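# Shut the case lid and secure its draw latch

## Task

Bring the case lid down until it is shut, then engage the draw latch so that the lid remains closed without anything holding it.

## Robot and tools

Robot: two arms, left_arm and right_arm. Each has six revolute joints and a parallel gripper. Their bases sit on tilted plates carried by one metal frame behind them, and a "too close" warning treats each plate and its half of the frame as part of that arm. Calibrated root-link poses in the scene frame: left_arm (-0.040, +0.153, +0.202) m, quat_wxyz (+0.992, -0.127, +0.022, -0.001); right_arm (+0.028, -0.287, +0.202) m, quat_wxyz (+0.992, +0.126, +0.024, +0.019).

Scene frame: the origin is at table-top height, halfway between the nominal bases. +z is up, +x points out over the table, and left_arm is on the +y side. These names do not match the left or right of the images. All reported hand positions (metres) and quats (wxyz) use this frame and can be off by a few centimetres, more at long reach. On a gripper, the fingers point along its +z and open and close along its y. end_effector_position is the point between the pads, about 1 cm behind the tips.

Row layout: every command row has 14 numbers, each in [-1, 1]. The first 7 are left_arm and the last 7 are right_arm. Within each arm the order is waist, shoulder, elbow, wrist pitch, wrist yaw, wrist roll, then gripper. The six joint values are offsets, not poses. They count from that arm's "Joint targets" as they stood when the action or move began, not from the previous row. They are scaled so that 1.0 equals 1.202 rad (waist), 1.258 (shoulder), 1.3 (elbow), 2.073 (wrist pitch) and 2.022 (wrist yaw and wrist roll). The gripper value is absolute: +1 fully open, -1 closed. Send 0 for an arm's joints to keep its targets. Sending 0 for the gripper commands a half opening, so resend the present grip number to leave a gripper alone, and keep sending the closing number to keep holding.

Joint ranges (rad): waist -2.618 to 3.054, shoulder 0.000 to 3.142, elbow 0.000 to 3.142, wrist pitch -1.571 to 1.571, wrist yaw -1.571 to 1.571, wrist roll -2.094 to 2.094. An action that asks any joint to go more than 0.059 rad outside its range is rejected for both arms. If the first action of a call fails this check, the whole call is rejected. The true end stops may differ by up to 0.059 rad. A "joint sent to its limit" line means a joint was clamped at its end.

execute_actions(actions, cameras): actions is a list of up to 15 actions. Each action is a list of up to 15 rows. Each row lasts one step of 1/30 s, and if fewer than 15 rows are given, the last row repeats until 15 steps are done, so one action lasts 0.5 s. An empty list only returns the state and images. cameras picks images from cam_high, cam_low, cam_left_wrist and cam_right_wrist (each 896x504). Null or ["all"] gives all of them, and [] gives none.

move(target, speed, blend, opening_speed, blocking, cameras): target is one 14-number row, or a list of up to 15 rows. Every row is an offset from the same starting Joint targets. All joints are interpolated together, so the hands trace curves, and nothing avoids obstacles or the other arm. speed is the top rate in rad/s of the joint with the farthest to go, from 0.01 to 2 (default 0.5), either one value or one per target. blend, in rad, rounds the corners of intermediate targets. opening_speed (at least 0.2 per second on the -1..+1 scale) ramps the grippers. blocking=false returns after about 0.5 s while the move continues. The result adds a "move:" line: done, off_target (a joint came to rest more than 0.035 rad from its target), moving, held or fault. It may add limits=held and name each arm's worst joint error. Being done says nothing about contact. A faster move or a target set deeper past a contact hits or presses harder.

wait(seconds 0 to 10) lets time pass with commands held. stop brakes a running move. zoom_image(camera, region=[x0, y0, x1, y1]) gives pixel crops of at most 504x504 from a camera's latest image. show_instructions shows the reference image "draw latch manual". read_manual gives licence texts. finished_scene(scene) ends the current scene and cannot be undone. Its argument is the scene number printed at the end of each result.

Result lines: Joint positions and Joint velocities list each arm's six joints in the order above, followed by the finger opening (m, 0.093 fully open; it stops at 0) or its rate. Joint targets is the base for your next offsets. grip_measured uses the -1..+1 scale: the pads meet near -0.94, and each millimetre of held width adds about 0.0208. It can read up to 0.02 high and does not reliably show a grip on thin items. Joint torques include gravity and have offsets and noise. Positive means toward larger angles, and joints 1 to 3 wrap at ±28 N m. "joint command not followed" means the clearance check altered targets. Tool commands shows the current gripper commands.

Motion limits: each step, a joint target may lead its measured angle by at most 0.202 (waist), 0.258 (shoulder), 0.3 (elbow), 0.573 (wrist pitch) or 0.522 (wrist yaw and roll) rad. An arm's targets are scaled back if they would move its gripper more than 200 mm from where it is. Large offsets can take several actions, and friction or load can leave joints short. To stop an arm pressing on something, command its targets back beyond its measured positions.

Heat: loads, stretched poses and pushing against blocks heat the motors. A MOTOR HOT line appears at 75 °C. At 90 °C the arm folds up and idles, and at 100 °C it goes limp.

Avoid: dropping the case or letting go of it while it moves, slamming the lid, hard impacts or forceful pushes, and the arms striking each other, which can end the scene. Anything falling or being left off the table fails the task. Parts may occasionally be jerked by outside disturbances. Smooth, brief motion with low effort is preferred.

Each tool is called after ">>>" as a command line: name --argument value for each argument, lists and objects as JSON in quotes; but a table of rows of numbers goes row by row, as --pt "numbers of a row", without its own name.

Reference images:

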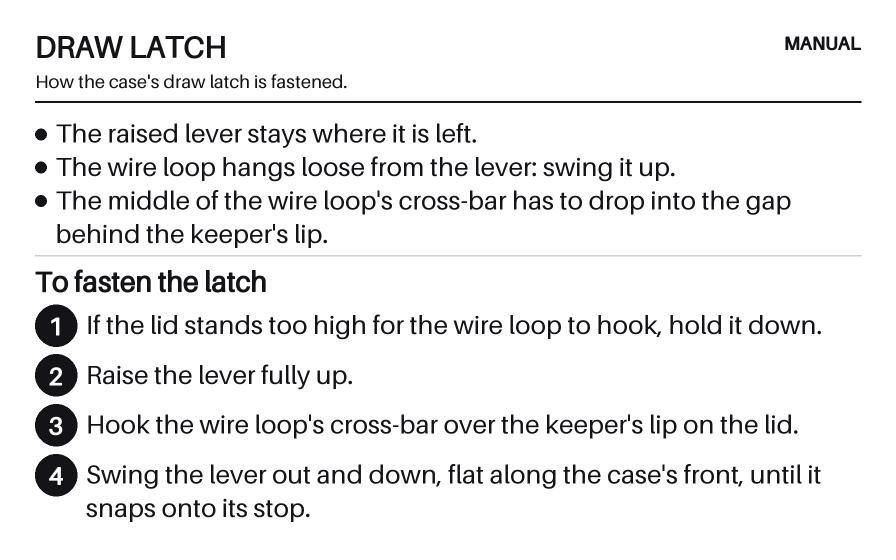

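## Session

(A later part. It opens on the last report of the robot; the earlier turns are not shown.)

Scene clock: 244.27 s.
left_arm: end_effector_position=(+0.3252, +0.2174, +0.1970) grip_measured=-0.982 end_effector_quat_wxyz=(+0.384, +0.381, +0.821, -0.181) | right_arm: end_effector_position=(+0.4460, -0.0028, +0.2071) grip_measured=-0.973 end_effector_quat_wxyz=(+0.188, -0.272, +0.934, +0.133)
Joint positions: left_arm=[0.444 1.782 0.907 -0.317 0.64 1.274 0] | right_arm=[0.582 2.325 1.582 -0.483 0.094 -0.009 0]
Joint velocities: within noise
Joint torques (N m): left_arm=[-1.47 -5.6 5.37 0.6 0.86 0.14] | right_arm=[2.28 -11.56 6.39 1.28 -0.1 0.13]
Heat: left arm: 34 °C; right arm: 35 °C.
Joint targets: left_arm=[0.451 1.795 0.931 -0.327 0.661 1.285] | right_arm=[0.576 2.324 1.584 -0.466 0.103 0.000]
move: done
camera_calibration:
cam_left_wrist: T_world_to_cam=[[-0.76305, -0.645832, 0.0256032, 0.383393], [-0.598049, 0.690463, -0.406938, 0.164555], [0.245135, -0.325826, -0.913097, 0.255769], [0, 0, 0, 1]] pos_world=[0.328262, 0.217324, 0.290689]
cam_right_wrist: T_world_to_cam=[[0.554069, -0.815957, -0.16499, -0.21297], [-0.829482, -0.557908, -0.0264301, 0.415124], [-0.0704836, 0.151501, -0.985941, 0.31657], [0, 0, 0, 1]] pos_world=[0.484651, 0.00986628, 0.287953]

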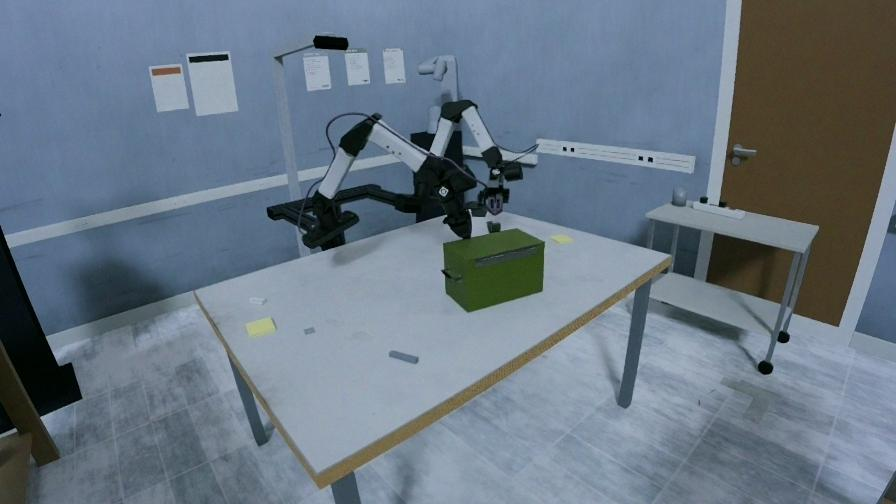

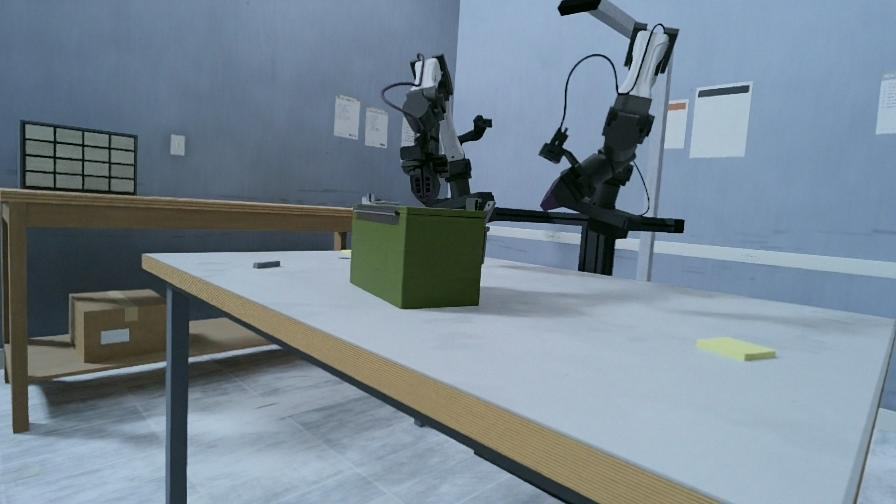

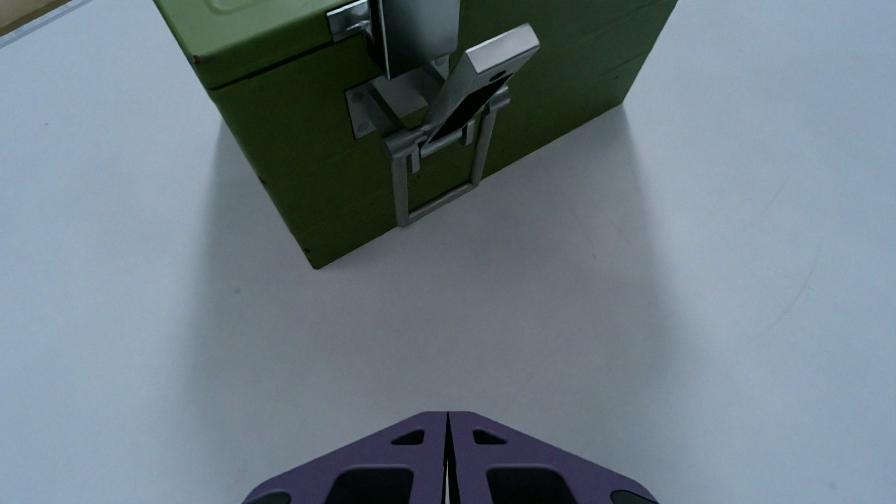

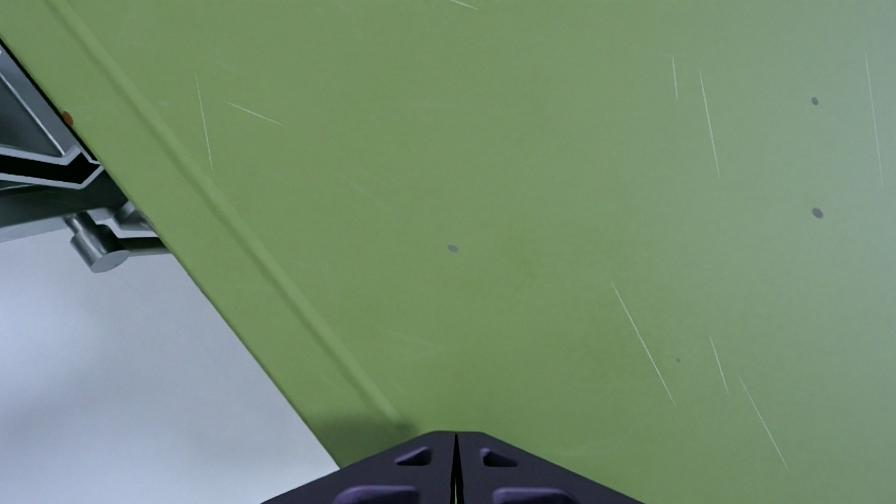

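>>> move --pt "-0.2795 -0.0755 0.18 -0.122 -0.2473 -0.3338 -1 0 0 0 0 0 0 -1" --pt "-0.5597 0.1277 0.3599 -0.0764 -0.4928 -0.6667 -1 0 0 0 0 0 0 -1" --blend 0.05 --speed 0.7 --cameras '["cam_left_wrist","cam_right_wrist"]'

>>> zoom_image --camera "cam_left_wrist" --region '[300, 200, 600, 504]'

Scene clock: 293.40 s.
left_arm: end_effector_position=(+0.4269, +0.1209, +0.2604) grip_measured=-0.982 end_effector_quat_wxyz=(+0.238, +0.012, +0.971, -0.002) | right_arm: end_effector_position=(+0.4461, -0.0028, +0.2072) grip_measured=-0.973 end_effector_quat_wxyz=(+0.188, -0.272, +0.934, +0.133)
Joint positions: left_arm=[-0.216 1.944 1.368 -0.509 -0.319 -0.051 0] | right_arm=[0.582 2.325 1.582 -0.482 0.094 -0.009 0]
Joint velocities: within noise
Joint torques (N m): left_arm=[-4 -7.19 7.45 1.41 -0.18 -0.1] | right_arm=[2.35 -11.64 6.31 1.3 -0.11 0.07]
Heat: left arm: 33 °C; right arm: 41 °C.
Joint targets: left_arm=[-0.222 1.956 1.400 -0.485 -0.336 -0.063] | right_arm=[0.576 2.324 1.584 -0.466 0.103 0.000]
move: done
camera_calibration:
cam_left_wrist: T_world_to_cam=[[-0.012863, -0.999778, 0.0166943, 0.121924], [-0.999656, 0.012476, -0.0230811, 0.471289], [0.0228677, -0.0169854, -0.999594, 0.33735], [0, 0, 0, 1]] pos_world=[0.46498, 0.121747, 0.346056]
cam_right_wrist: T_world_to_cam=[[0.554022, -0.815984, -0.165017, -0.212943], [-0.829565, -0.557748, -0.027171, 0.415484], [-0.0698666, 0.151945, -0.985916, 0.316365], [0, 0, 0, 1]] pos_world=[0.48475, 0.009907, 0.28806]
Images, in order (width x height): cam_left_wrist 896x504, cam_right_wrist 896x504.

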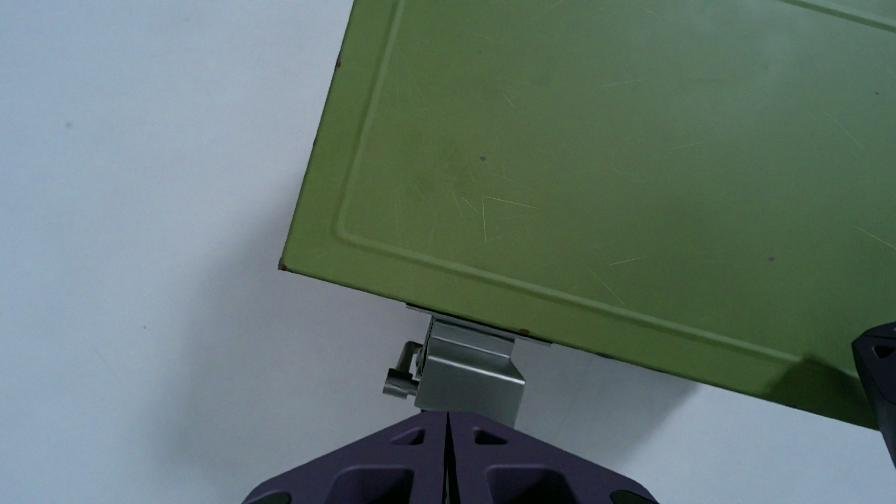

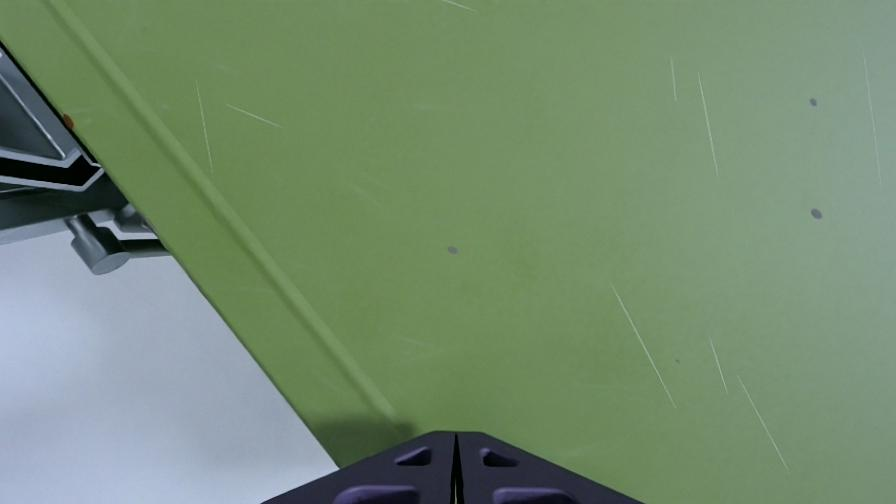

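Scaled by 1.658 from the camera's 896x504 image, which has a finer 1280x720 frame.

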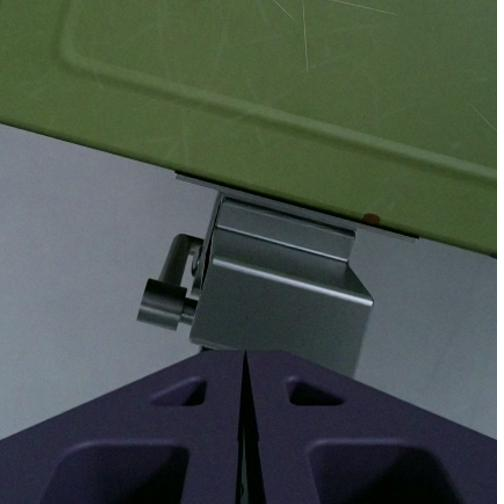

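>>> move --pt "-0.0524 -0.4189 -0.7877 0.4105 -0.0237 -0.4139 -1 0 0 0 0 0 0 -1" --pt "-0.1507 0.0804 -0.6618 0.6055 -0.144 -0.8492 -1 0 0 0 0 0 0 -1" --blend 0.05 --speed 0.8 --cameras '["cam_left_wrist","cam_low"]'

>>> zoom_image --camera "cam_left_wrist" --region '[250, 50, 650, 450]'

Scene clock: 367.17 s.
left_arm: end_effector_position=(+0.3297, +0.0922, +0.1556) grip_measured=-0.982 end_effector_quat_wxyz=(-0.318, +0.700, -0.587, +0.254) | right_arm: end_effector_position=(+0.4461, -0.0028, +0.2072) grip_measured=-0.973 end_effector_quat_wxyz=(+0.188, -0.272, +0.934, +0.133)
Joint positions: left_arm=[-0.39 2.047 0.521 0.744 -0.609 -1.769 0] | right_arm=[0.582 2.325 1.582 -0.482 0.094 -0.009 0]
Joint velocities: within noise
Joint torques (N m): left_arm=[-3.81 -5.08 3.75 1.71 -0.35 -0.06] | right_arm=[2.15 -11.47 6.38 1.31 -0.1 0.07]
Heat: left arm: 37 °C; right arm: 44 °C.
Joint targets: left_arm=[-0.403 2.057 0.539 0.770 -0.627 -1.781] | right_arm=[0.576 2.324 1.584 -0.466 0.103 0.000]
move: done
camera_calibration:
cam_left_wrist: T_world_to_cam=[[0.649003, 0.125866, 0.750302, -0.342496], [-0.150374, -0.94554, 0.28869, 0.131918], [0.745777, -0.300187, -0.594731, -0.0409299], [0, 0, 0, 1]] pos_world=[0.272643, 0.155556, 0.19455]
Images, in order (width x height): cam_low 896x504, cam_left_wrist 896x504.

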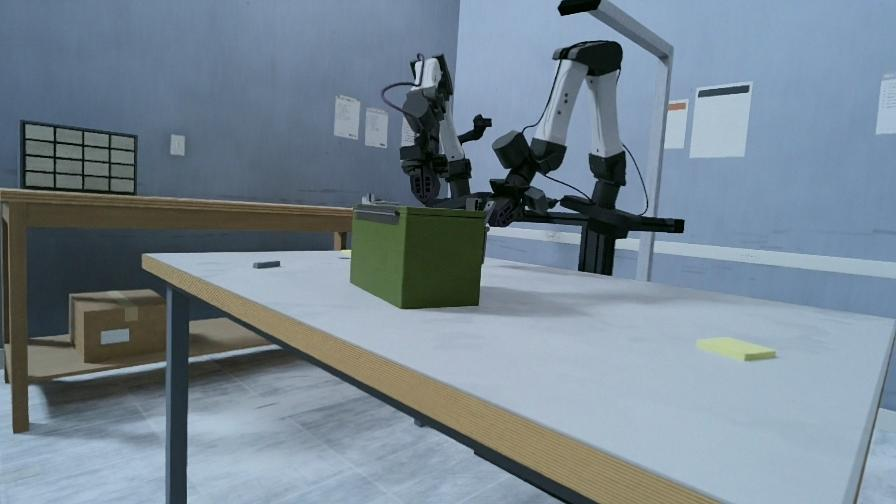

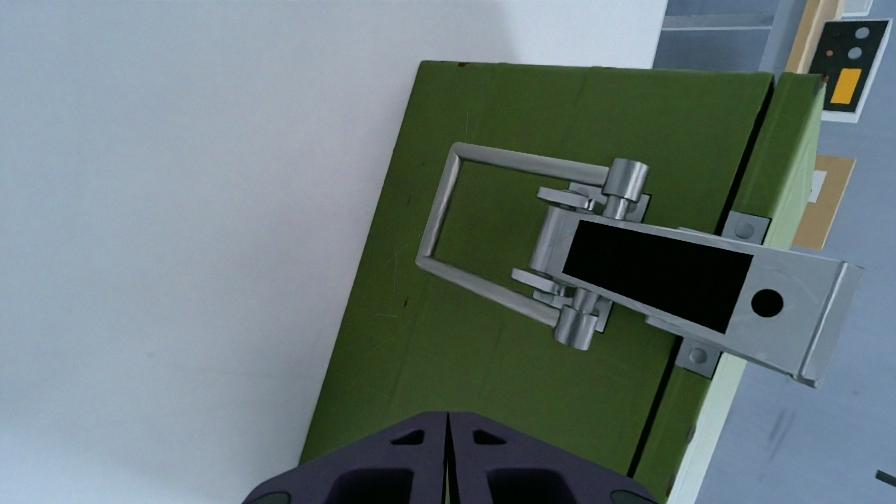

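Scaled by 1.260 from the camera's 896x504 image, which has a finer 1280x720 frame.

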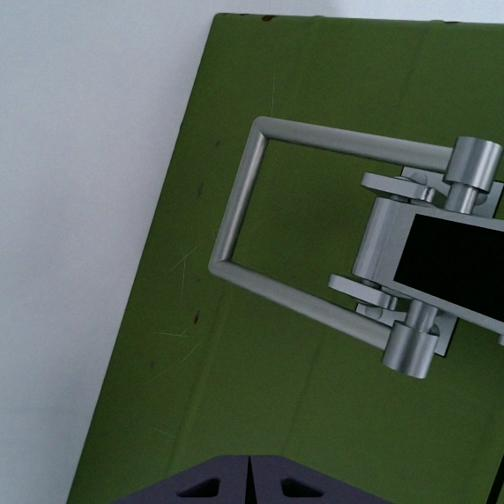

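>>> move --target '[0,0,0,0,0,0,-1,-0.0154,0.0459,-0.0392,0.0528,-0.0033,0,-1]' --speed 0.08 --cameras '["cam_left_wrist","cam_right_wrist"]'

Scene clock: 395.67 s.
left_arm: end_effector_position=(+0.3298, +0.0923, +0.1558) grip_measured=-0.982 end_effector_quat_wxyz=(-0.318, +0.700, -0.586, +0.254) | right_arm: end_effector_position=(+0.4510, -0.0005, +0.2001) grip_measured=-0.973 end_effector_quat_wxyz=(+0.202, -0.266, +0.933, +0.137)
Joint positions: left_arm=[-0.39 2.047 0.521 0.745 -0.609 -1.77 0] | right_arm=[0.576 2.337 1.558 -0.417 0.094 -0.009 0]
Joint velocities: within noise
Joint torques (N m): left_arm=[-3.85 -5.08 3.77 1.71 -0.35 -0.05] | right_arm=[1.14 -7.27 4.12 1.79 -0.14 0.04]
Heat: left arm: 35 °C; right arm: 45 °C.
Joint targets: left_arm=[-0.403 2.057 0.539 0.770 -0.627 -1.781] | right_arm=[0.558 2.382 1.534 -0.357 0.096 0.000]
move: off_target (right_arm); right_arm: the wrist pitch is farthest, 0.061 rad from its target
camera_calibration:
cam_left_wrist: T_world_to_cam=[[0.6482, 0.126921, 0.750818, -0.342595], [-0.149437, -0.945635, 0.288866, 0.131673], [0.746663, -0.299443, -0.593994, -0.0413674], [0, 0, 0, 1]] pos_world=[0.272634, 0.155609, 0.194619]
cam_right_wrist: T_world_to_cam=[[0.547436, -0.820066, -0.166753, -0.211685], [-0.835585, -0.546592, -0.0550994, 0.428914], [-0.0459607, 0.1695, -0.984458, 0.298355], [0, 0, 0, 1]] pos_world=[0.487991, 0.0102745, 0.282052]
Images, in order (width x height): cam_left_wrist 896x504, cam_right_wrist 896x504.

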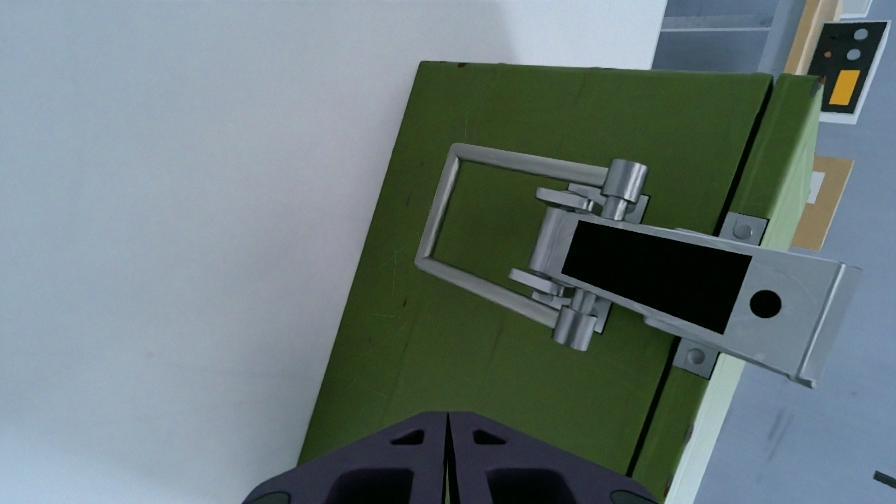

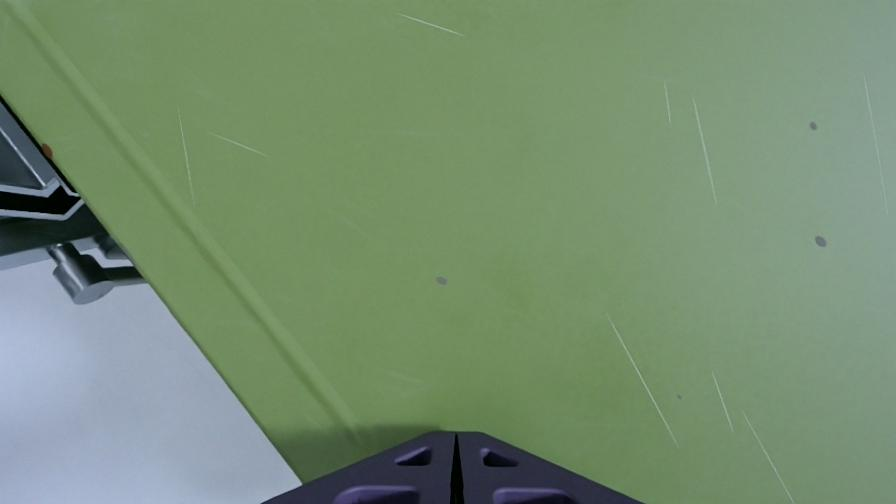

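>>> move --target '[0,0,0,0,0,0,-1,0,0.07,0,0,0,0,-1]' --speed 0.1 --cameras '["cam_left_wrist","cam_right_wrist"]'

>>> zoom_image --camera "cam_left_wrist" --region '[600, 50, 896, 500]'

Scene clock: 403.20 s.
left_arm: end_effector_position=(+0.3298, +0.0923, +0.1558) grip_measured=-0.982 end_effector_quat_wxyz=(-0.318, +0.700, -0.586, +0.254) | right_arm: end_effector_position=(+0.4504, -0.0003, +0.1975) grip_measured=-0.973 end_effector_quat_wxyz=(+0.198, -0.267, +0.934, +0.136)
Joint positions: left_arm=[-0.39 2.047 0.521 0.745 -0.609 -1.77 0] | right_arm=[0.576 2.345 1.564 -0.424 0.094 -0.008 0]
Joint velocities: within noise
Joint torques (N m): left_arm=[-3.84 -5.08 3.74 1.71 -0.34 -0.04] | right_arm=[1.03 -0.13 3.79 1.84 -0.15 0.03]
Heat: left arm: 35 °C; right arm: 44 °C.
Joint targets: left_arm=[-0.403 2.057 0.539 0.770 -0.627 -1.780] | right_arm=[0.558 2.470 1.534 -0.357 0.096 0.000]
move: off_target (right_arm); right_arm: the shoulder is farthest, 0.125 rad from its target
camera_calibration:
cam_left_wrist: T_world_to_cam=[[0.6482, 0.126921, 0.750818, -0.342595], [-0.149437, -0.945635, 0.288866, 0.131673], [0.746663, -0.299443, -0.593994, -0.0413674], [0, 0, 0, 1]] pos_world=[0.272634, 0.155609, 0.194619]
cam_right_wrist: T_world_to_cam=[[0.547561, -0.820081, -0.166265, -0.211732], [-0.835086, -0.54815, -0.0465129, 0.426391], [-0.0529937, 0.164314, -0.984984, 0.298952], [0, 0, 0, 1]] pos_world=[0.487852, 0.010967, 0.279092]
Images, in order (width x height): cam_left_wrist 896x504, cam_right_wrist 896x504.

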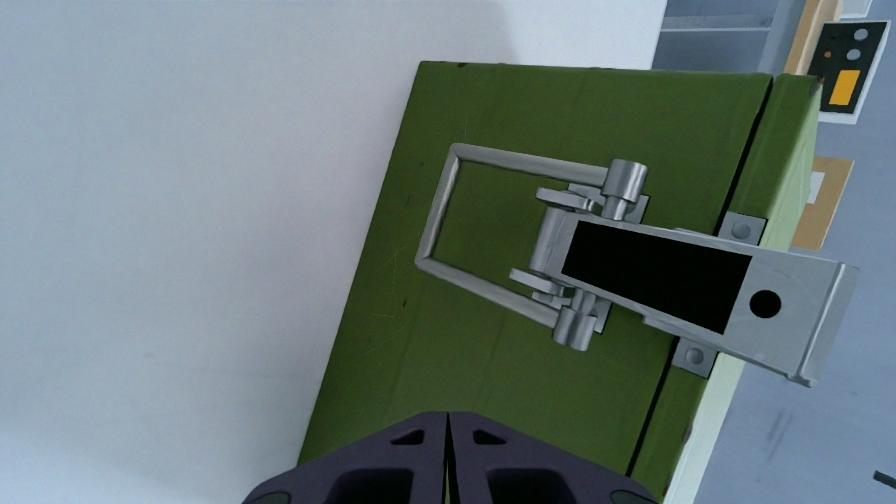

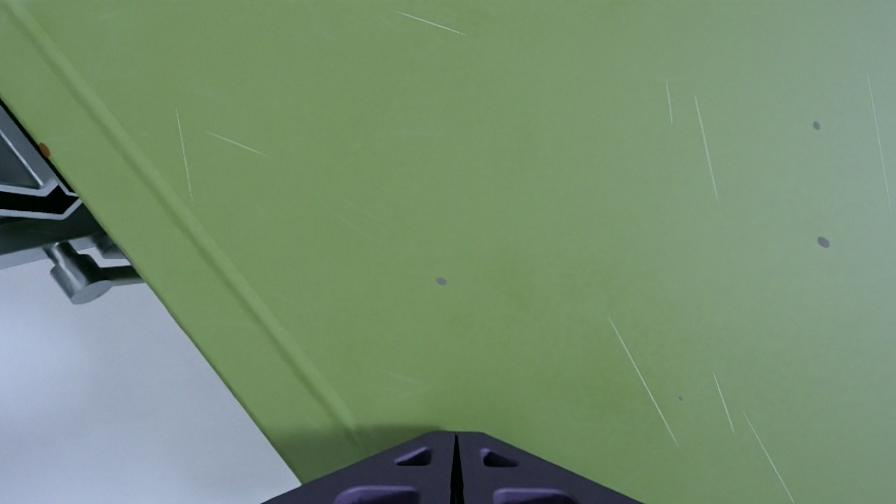

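Scaled by 1.120 from the camera's 896x504 image, which has a finer 1280x720 frame.

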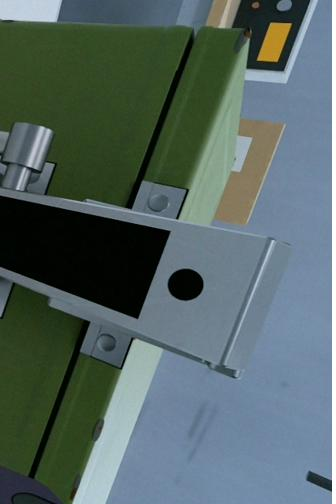

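>>> move --target '[0.1273,-0.3633,-0.1069,-0.1061,0.1864,0.5346,-1,0,0,0,0,0,0,-1]' --speed 0.9 --cameras '[]'

>>> move --target '[0.1849,0.2351,0.0572,0.1638,0.1631,0.5173,-1,0,0,0,0,0,0,-1]' --speed 0.5 --cameras '["cam_left_wrist","cam_right_wrist"]'

Scene clock: 432.07 s.
left_arm: end_effector_position=(+0.3207, +0.1074, +0.2187) grip_measured=-0.982 end_effector_quat_wxyz=(+0.383, -0.311, +0.847, -0.199) | right_arm: end_effector_position=(+0.4503, -0.0003, +0.1973) grip_measured=-0.973 end_effector_quat_wxyz=(+0.197, -0.267, +0.934, +0.135)
Joint positions: left_arm=[-0.26 1.627 0.406 0.553 -0.266 -0.712 0] | right_arm=[0.576 2.345 1.565 -0.425 0.094 -0.008 0]
Joint velocities: within noise
Joint torques (N m): left_arm=[-0.95 -6.8 3.06 1.65 0.26 0.18] | right_arm=[0.99 -0.14 3.67 1.87 -0.2 0.06]
Heat: left arm: 36 °C; right arm: 38 °C.
Joint targets: left_arm=[-0.250 1.600 0.400 0.550 -0.250 -0.700] | right_arm=[0.558 2.470 1.534 -0.357 0.096 0.000]
move: off_target (right_arm); right_arm: the shoulder is farthest, 0.125 rad from its target
No camera images: "cameras" was empty.

Scene clock: 434.93 s.
left_arm: end_effector_position=(+0.3582, +0.1255, +0.1906) grip_measured=-0.983 end_effector_quat_wxyz=(+0.478, +0.117, +0.868, -0.070) | right_arm: end_effector_position=(+0.4503, -0.0003, +0.1973) grip_measured=-0.973 end_effector_quat_wxyz=(+0.197, -0.267, +0.934, +0.135)
Joint positions: left_arm=[-0.037 1.884 0.455 0.861 0.062 0.334 0] | right_arm=[0.576 2.345 1.565 -0.425 0.094 -0.008 0]
Joint velocities: within noise
Joint torques (N m): left_arm=[-1.37 -4.71 4.11 2.02 0.47 0.14] | right_arm=[1.2 -0.2 3.6 1.86 -0.14 0.1]
Heat: left arm: 36 °C; right arm: 38 °C.
Joint targets: left_arm=[-0.028 1.896 0.475 0.890 0.080 0.347] | right_arm=[0.558 2.470 1.534 -0.357 0.096 0.000]
move: off_target (right_arm); right_arm: the shoulder is farthest, 0.125 rad from its target
camera_calibration:
cam_left_wrist: T_world_to_cam=[[-0.268202, -0.962886, 0.0302962, 0.211057], [-0.824737, 0.213242, -0.523772, 0.408593], [0.497872, -0.165463, -0.85132, 0.0894474], [0, 0, 0, 1]] pos_world=[0.349054, 0.130895, 0.283763]
cam_right_wrist: T_world_to_cam=[[0.547608, -0.820056, -0.166237, -0.211751], [-0.835016, -0.548319, -0.0457728, 0.42612], [-0.0536147, 0.163876, -0.985023, 0.299099], [0, 0, 0, 1]] pos_world=[0.487809, 0.0109867, 0.278923]
Images, in order (width x height): cam_left_wrist 896x504, cam_right_wrist 896x504.

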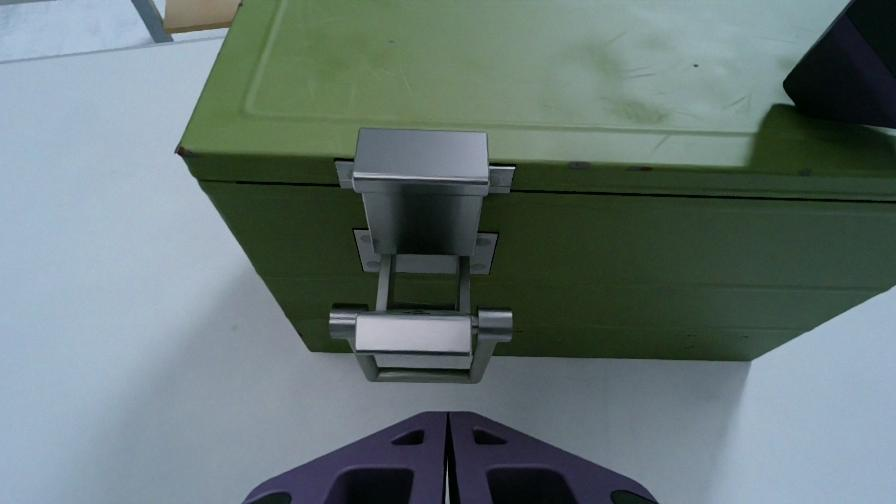

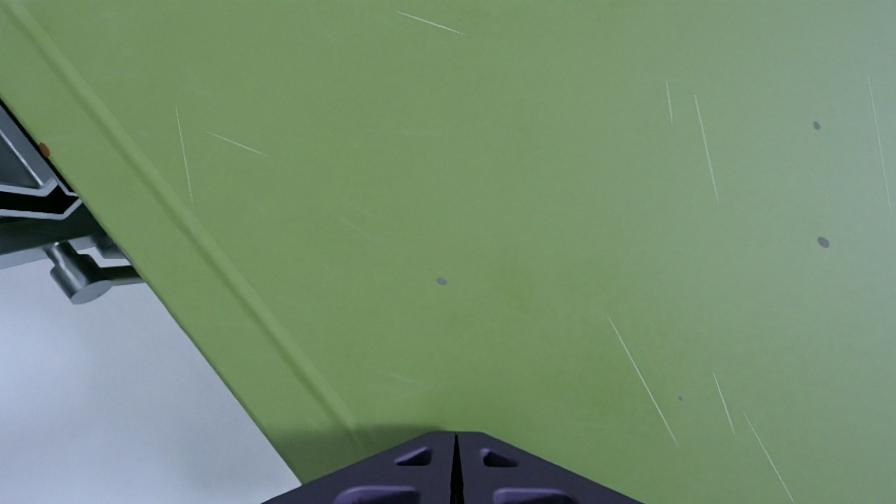

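>>> move --target '[-0.0046,0.039,0.076,-0.0236,-0.0022,0,-1,0,0,0,0,0,0,-1]' --speed 0.12 --cameras '["cam_left_wrist"]'

Scene clock: 449.60 s.
left_arm: end_effector_position=(+0.3801, +0.1245, +0.1899) grip_measured=-0.983 end_effector_quat_wxyz=(+0.479, +0.117, +0.867, -0.069) | right_arm: end_effector_position=(+0.4503, -0.0003, +0.1973) grip_measured=-0.973 end_effector_quat_wxyz=(+0.197, -0.267, +0.934, +0.135)
Joint positions: left_arm=[-0.037 1.934 0.544 0.824 0.062 0.335 0] | right_arm=[0.576 2.345 1.565 -0.425 0.094 -0.008 0]
Joint velocities: within noise
Joint torques (N m): left_arm=[-2.1 -5.31 5.05 1.89 0.41 0.14] | right_arm=[1.02 -0.23 3.55 1.88 -0.13 0.02]
Heat: left arm: 37 °C; right arm: 36 °C.
Joint targets: left_arm=[-0.033 1.945 0.573 0.841 0.075 0.346] | right_arm=[0.558 2.470 1.534 -0.357 0.096 0.000]
move: off_target (right_arm); right_arm: the shoulder is farthest, 0.125 rad from its target
camera_calibration:
cam_left_wrist: T_world_to_cam=[[-0.2686, -0.962815, 0.029001, 0.216333], [-0.823327, 0.213851, -0.525738, 0.426198], [0.499986, -0.16509, -0.850152, 0.0767394], [0, 0, 0, 1]] pos_world=[0.370639, 0.129814, 0.283035]
Images, in order (width x height): cam_left_wrist 896x504.

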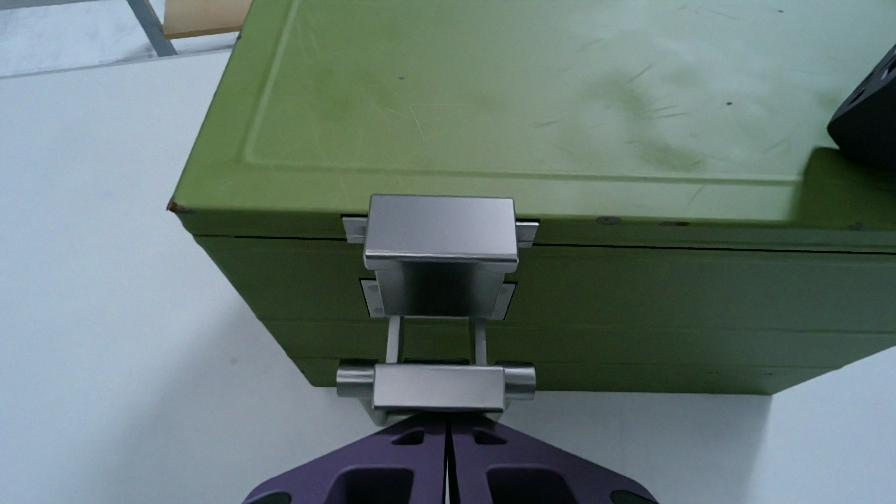

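>>> move --target '[-0.002,0.019,0.036,-0.011,-0.001,0,-1,0,0,0,0,0,0,-1]' --speed 0.1 --cameras '["cam_left_wrist","cam_low"]'

>>> zoom_image --camera "cam_low" --region '[440, 180, 520, 260]'

Scene clock: 455.63 s.
left_arm: end_effector_position=(+0.3912, +0.1238, +0.1900) grip_measured=-0.983 end_effector_quat_wxyz=(+0.480, +0.117, +0.867, -0.070) | right_arm: end_effector_position=(+0.4503, -0.0003, +0.1973) grip_measured=-0.973 end_effector_quat_wxyz=(+0.197, -0.267, +0.934, +0.135)
Joint positions: left_arm=[-0.037 1.958 0.59 0.802 0.064 0.336 0] | right_arm=[0.576 2.345 1.565 -0.425 0.094 -0.008 0]
Joint velocities: within noise
Joint torques (N m): left_arm=[-2.47 -5.52 5.16 1.91 0.37 0.13] | right_arm=[1.17 -0.23 3.54 1.88 -0.18 0.08]
Heat: left arm: 38 °C; right arm: 35 °C.
Joint targets: left_arm=[-0.036 1.969 0.620 0.818 0.074 0.346] | right_arm=[0.558 2.470 1.534 -0.357 0.096 0.000]
move: off_target (right_arm); right_arm: the shoulder is farthest, 0.125 rad from its target
camera_calibration:
cam_left_wrist: T_world_to_cam=[[-0.270027, -0.962405, 0.0293728, 0.219083], [-0.822202, 0.214599, -0.527192, 0.435323], [0.501069, -0.166506, -0.849238, 0.070665], [0, 0, 0, 1]] pos_world=[0.381674, 0.129192, 0.283075]
Images, in order (width x height): cam_low 896x504, cam_left_wrist 896x504.

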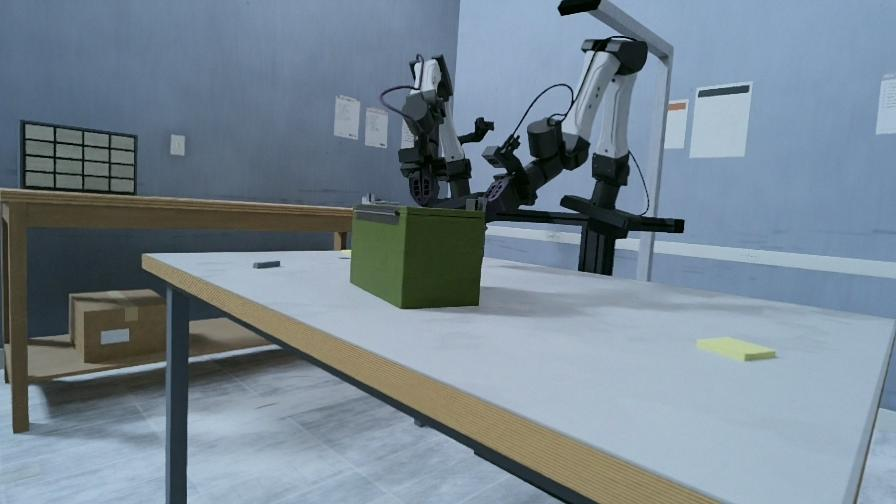

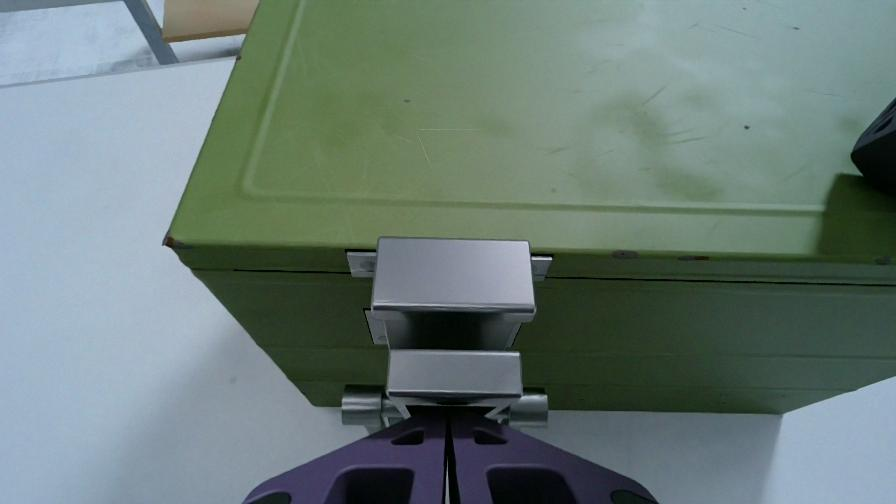

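Scaled by 6.300 from the camera's 896x504 image, which has a finer 1280x720 frame.

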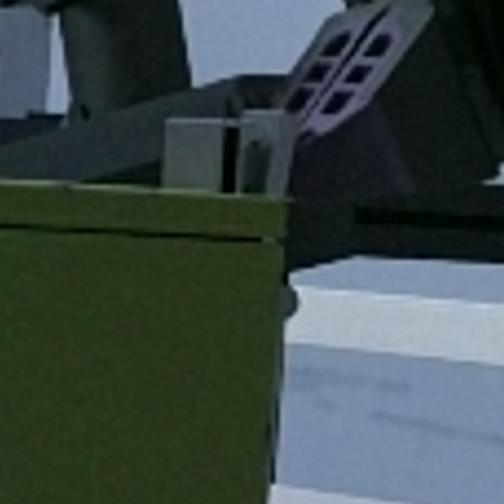

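>>> move --target '[-0.0015,0.014,0.027,-0.008,-0.001,0,-1,0,0,0,0,0,0,-1]' --speed 0.1 --cameras '["cam_left_wrist"]'

Scene clock: 462.63 s.
left_arm: end_effector_position=(+0.3963, +0.1235, +0.1898) grip_measured=-0.983 end_effector_quat_wxyz=(+0.479, +0.118, +0.867, -0.070) | right_arm: end_effector_position=(+0.4503, -0.0003, +0.1973) grip_measured=-0.973 end_effector_quat_wxyz=(+0.197, -0.267, +0.934, +0.135)
Joint positions: left_arm=[-0.037 1.968 0.613 0.787 0.065 0.336 0] | right_arm=[0.576 2.345 1.565 -0.425 0.094 -0.008 0]
Joint velocities: within noise
Joint torques (N m): left_arm=[-2.66 -5.03 6.26 1.88 0.35 0.14] | right_arm=[1.14 -0.14 3.73 1.87 -0.13 0.09]
Heat: left arm: 38 °C; right arm: 35 °C.
Joint targets: left_arm=[-0.037 1.986 0.655 0.802 0.071 0.346] | right_arm=[0.558 2.470 1.534 -0.357 0.096 0.000]
move: off_target (left_arm, right_arm); left_arm: the elbow is farthest, 0.042 rad from its target; right_arm: the shoulder is farthest, 0.125 rad from its target
camera_calibration:
cam_left_wrist: T_world_to_cam=[[-0.27073, -0.962188, 0.0299996, 0.220312], [-0.822966, 0.215165, -0.525767, 0.439443], [0.499432, -0.16703, -0.850099, 0.0687592], [0, 0, 0, 1]] pos_world=[0.386952, 0.128913, 0.282888]
Images, in order (width x height): cam_left_wrist 896x504.

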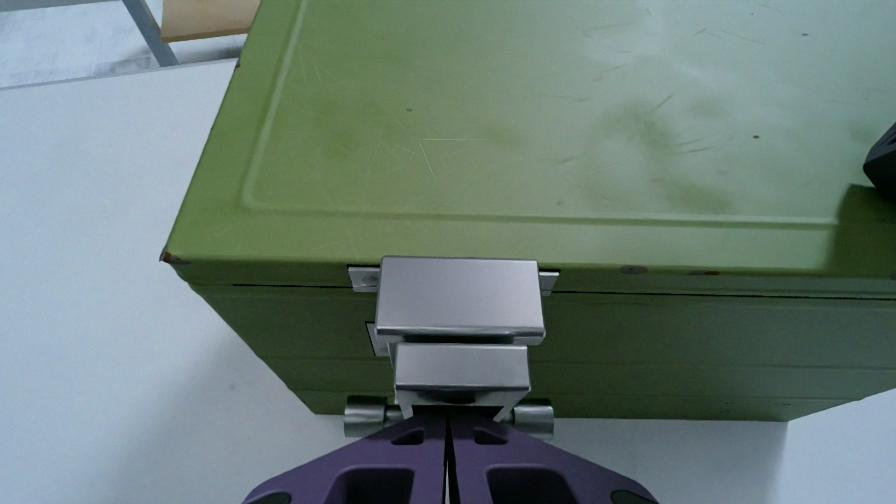

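>>> move --target '[-0.2063,-0.4428,-0.2146,-0.2103,-0.225,-0.1617,-1,0,-0.07,0,0,0,0,-1]' --speed 0.6 --cameras '["cam_left_wrist","cam_low"]'

>>> zoom_image --camera "cam_left_wrist" --region '[350, 50, 602, 302]'

>>> zoom_image --camera "cam_low" --region '[440, 180, 520, 260]'

Scene clock: 613.00 s.
left_arm: end_effector_position=(+0.3007, +0.1293, +0.2337) grip_measured=-0.983 end_effector_quat_wxyz=(+0.415, +0.008, +0.910, -0.001) | right_arm: end_effector_position=(+0.4510, -0.0005, +0.1996) grip_measured=-0.973 end_effector_quat_wxyz=(+0.199, -0.266, +0.933, +0.136)
Joint positions: left_arm=[-0.274 1.452 0.381 0.368 -0.367 0.032 0] | right_arm=[0.576 2.34 1.565 -0.425 0.094 -0.008 0]
Joint velocities: within noise
Joint torques (N m): left_arm=[-2.8 -5.59 3.63 1.63 -0.15 -0.11] | right_arm=[0.99 -7.58 3.47 1.91 -0.19 0.04]
Heat: left arm: 42 °C; right arm: 35 °C.
Joint targets: left_arm=[-0.285 1.429 0.376 0.366 -0.384 0.019] | right_arm=[0.558 2.382 1.534 -0.357 0.096 0.000]
move: off_target (right_arm); right_arm: the wrist pitch is farthest, 0.068 rad from its target
camera_calibration:
cam_left_wrist: T_world_to_cam=[[-0.012631, -0.999786, 0.0163709, 0.129088], [-0.921596, 0.00528801, -0.388114, 0.407203], [0.387944, -0.0199897, -0.921466, 0.186006], [0, 0, 0, 1]] pos_world=[0.304747, 0.130625, 0.327326]
Images, in order (width x height): cam_low 896x504, cam_left_wrist 896x504.

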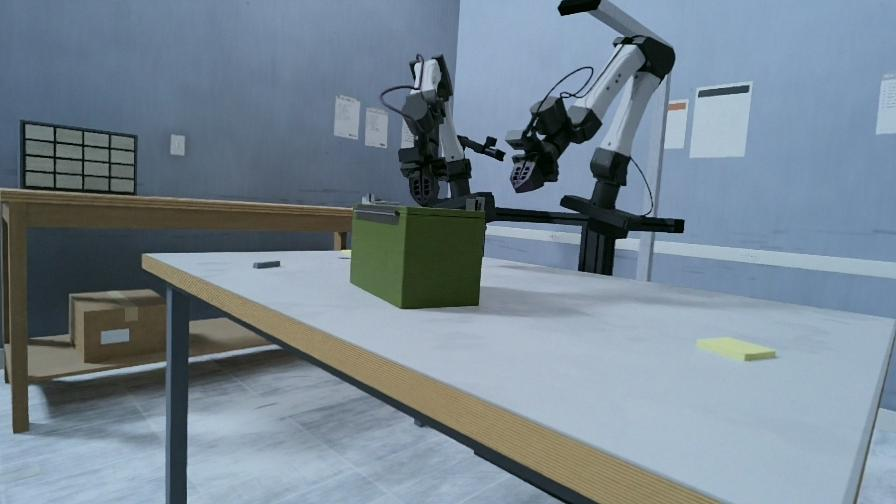

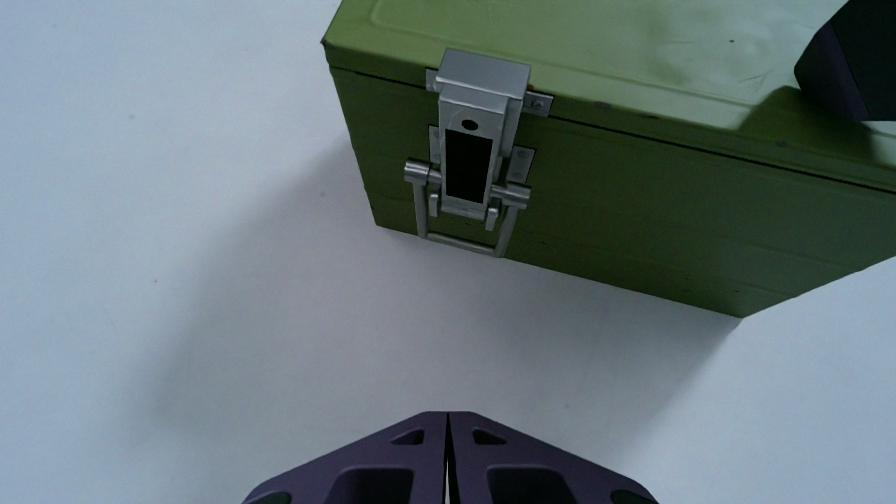

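Scaled by 2.000 from the camera's 896x504 image, which has a finer 1280x720 frame.

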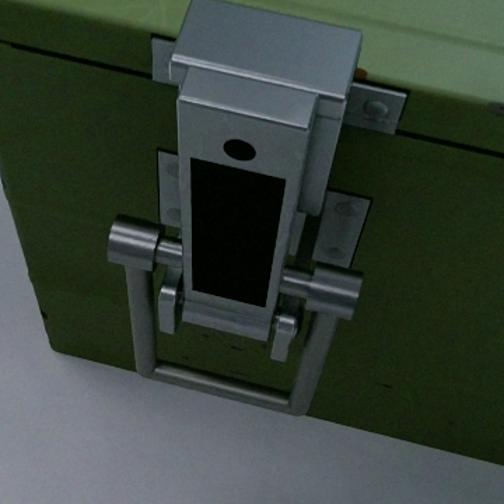

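Scaled by 6.300 from the camera's 896x504 image, which has a finer 1280x720 frame.

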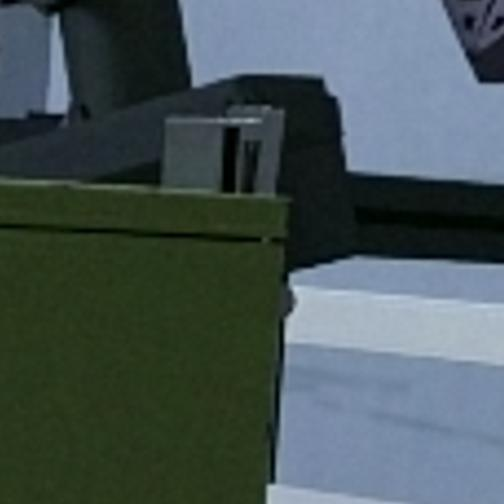

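>>> move --target '[-0.0982,0.4992,0.1254,0.1949,-0.1202,-0.8902,-1,0,0,0,0,0,0,-1]' --speed 1.0 --cameras '["cam_left_wrist"]'

>>> zoom_image --camera "cam_left_wrist" --region '[400, 100, 800, 400]'

Scene clock: 620.17 s.
left_arm: end_effector_position=(+0.3298, +0.0923, +0.1558) grip_measured=-0.982 end_effector_quat_wxyz=(-0.318, +0.700, -0.587, +0.254) | right_arm: end_effector_position=(+0.4510, -0.0005, +0.1996) grip_measured=-0.973 end_effector_quat_wxyz=(+0.200, -0.266, +0.933, +0.136)
Joint positions: left_arm=[-0.39 2.046 0.521 0.744 -0.609 -1.769 0] | right_arm=[0.576 2.34 1.563 -0.423 0.094 -0.008 0]
Joint velocities: within noise
Joint torques (N m): left_arm=[-3.84 -4.98 3.74 1.73 -0.35 -0.04] | right_arm=[1.01 -7.79 3.69 1.84 -0.16 0.05]
Heat: left arm: 41 °C; right arm: 36 °C.
Joint targets: left_arm=[-0.404 2.057 0.539 0.769 -0.627 -1.781] | right_arm=[0.558 2.382 1.534 -0.357 0.096 0.000]
move: off_target (right_arm); right_arm: the wrist pitch is farthest, 0.066 rad from its target
camera_calibration:
cam_left_wrist: T_world_to_cam=[[0.648736, 0.126035, 0.750505, -0.342653], [-0.150383, -0.945513, 0.288775, 0.131884], [0.746008, -0.300201, -0.594434, -0.0409734], [0, 0, 0, 1]] pos_world=[0.272691, 0.155584, 0.194722]
Images, in order (width x height): cam_left_wrist 896x504.

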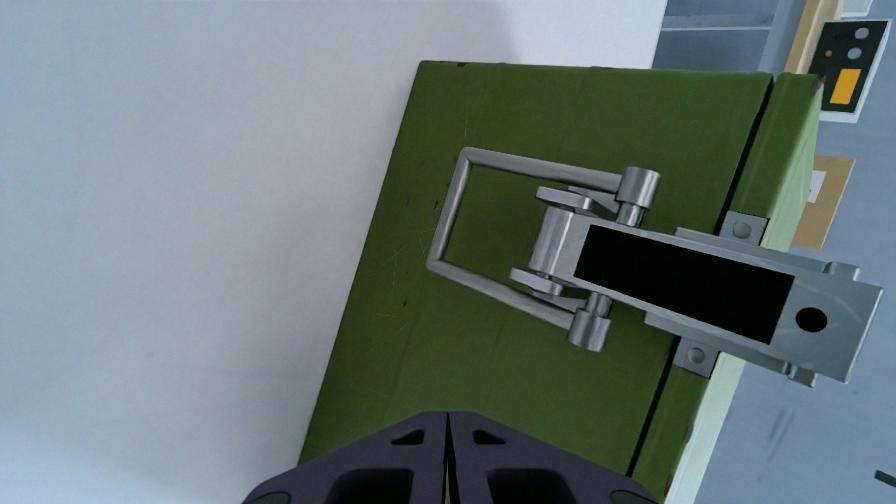

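Scaled by 1.260 from the camera's 896x504 image, which has a finer 1280x720 frame.

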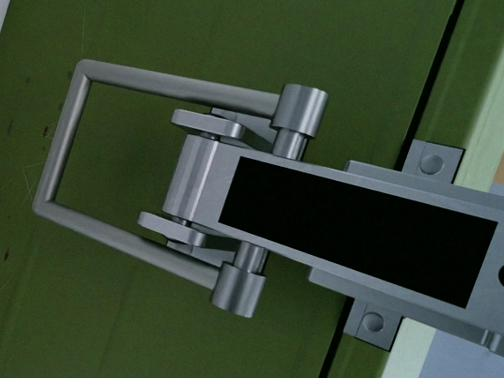

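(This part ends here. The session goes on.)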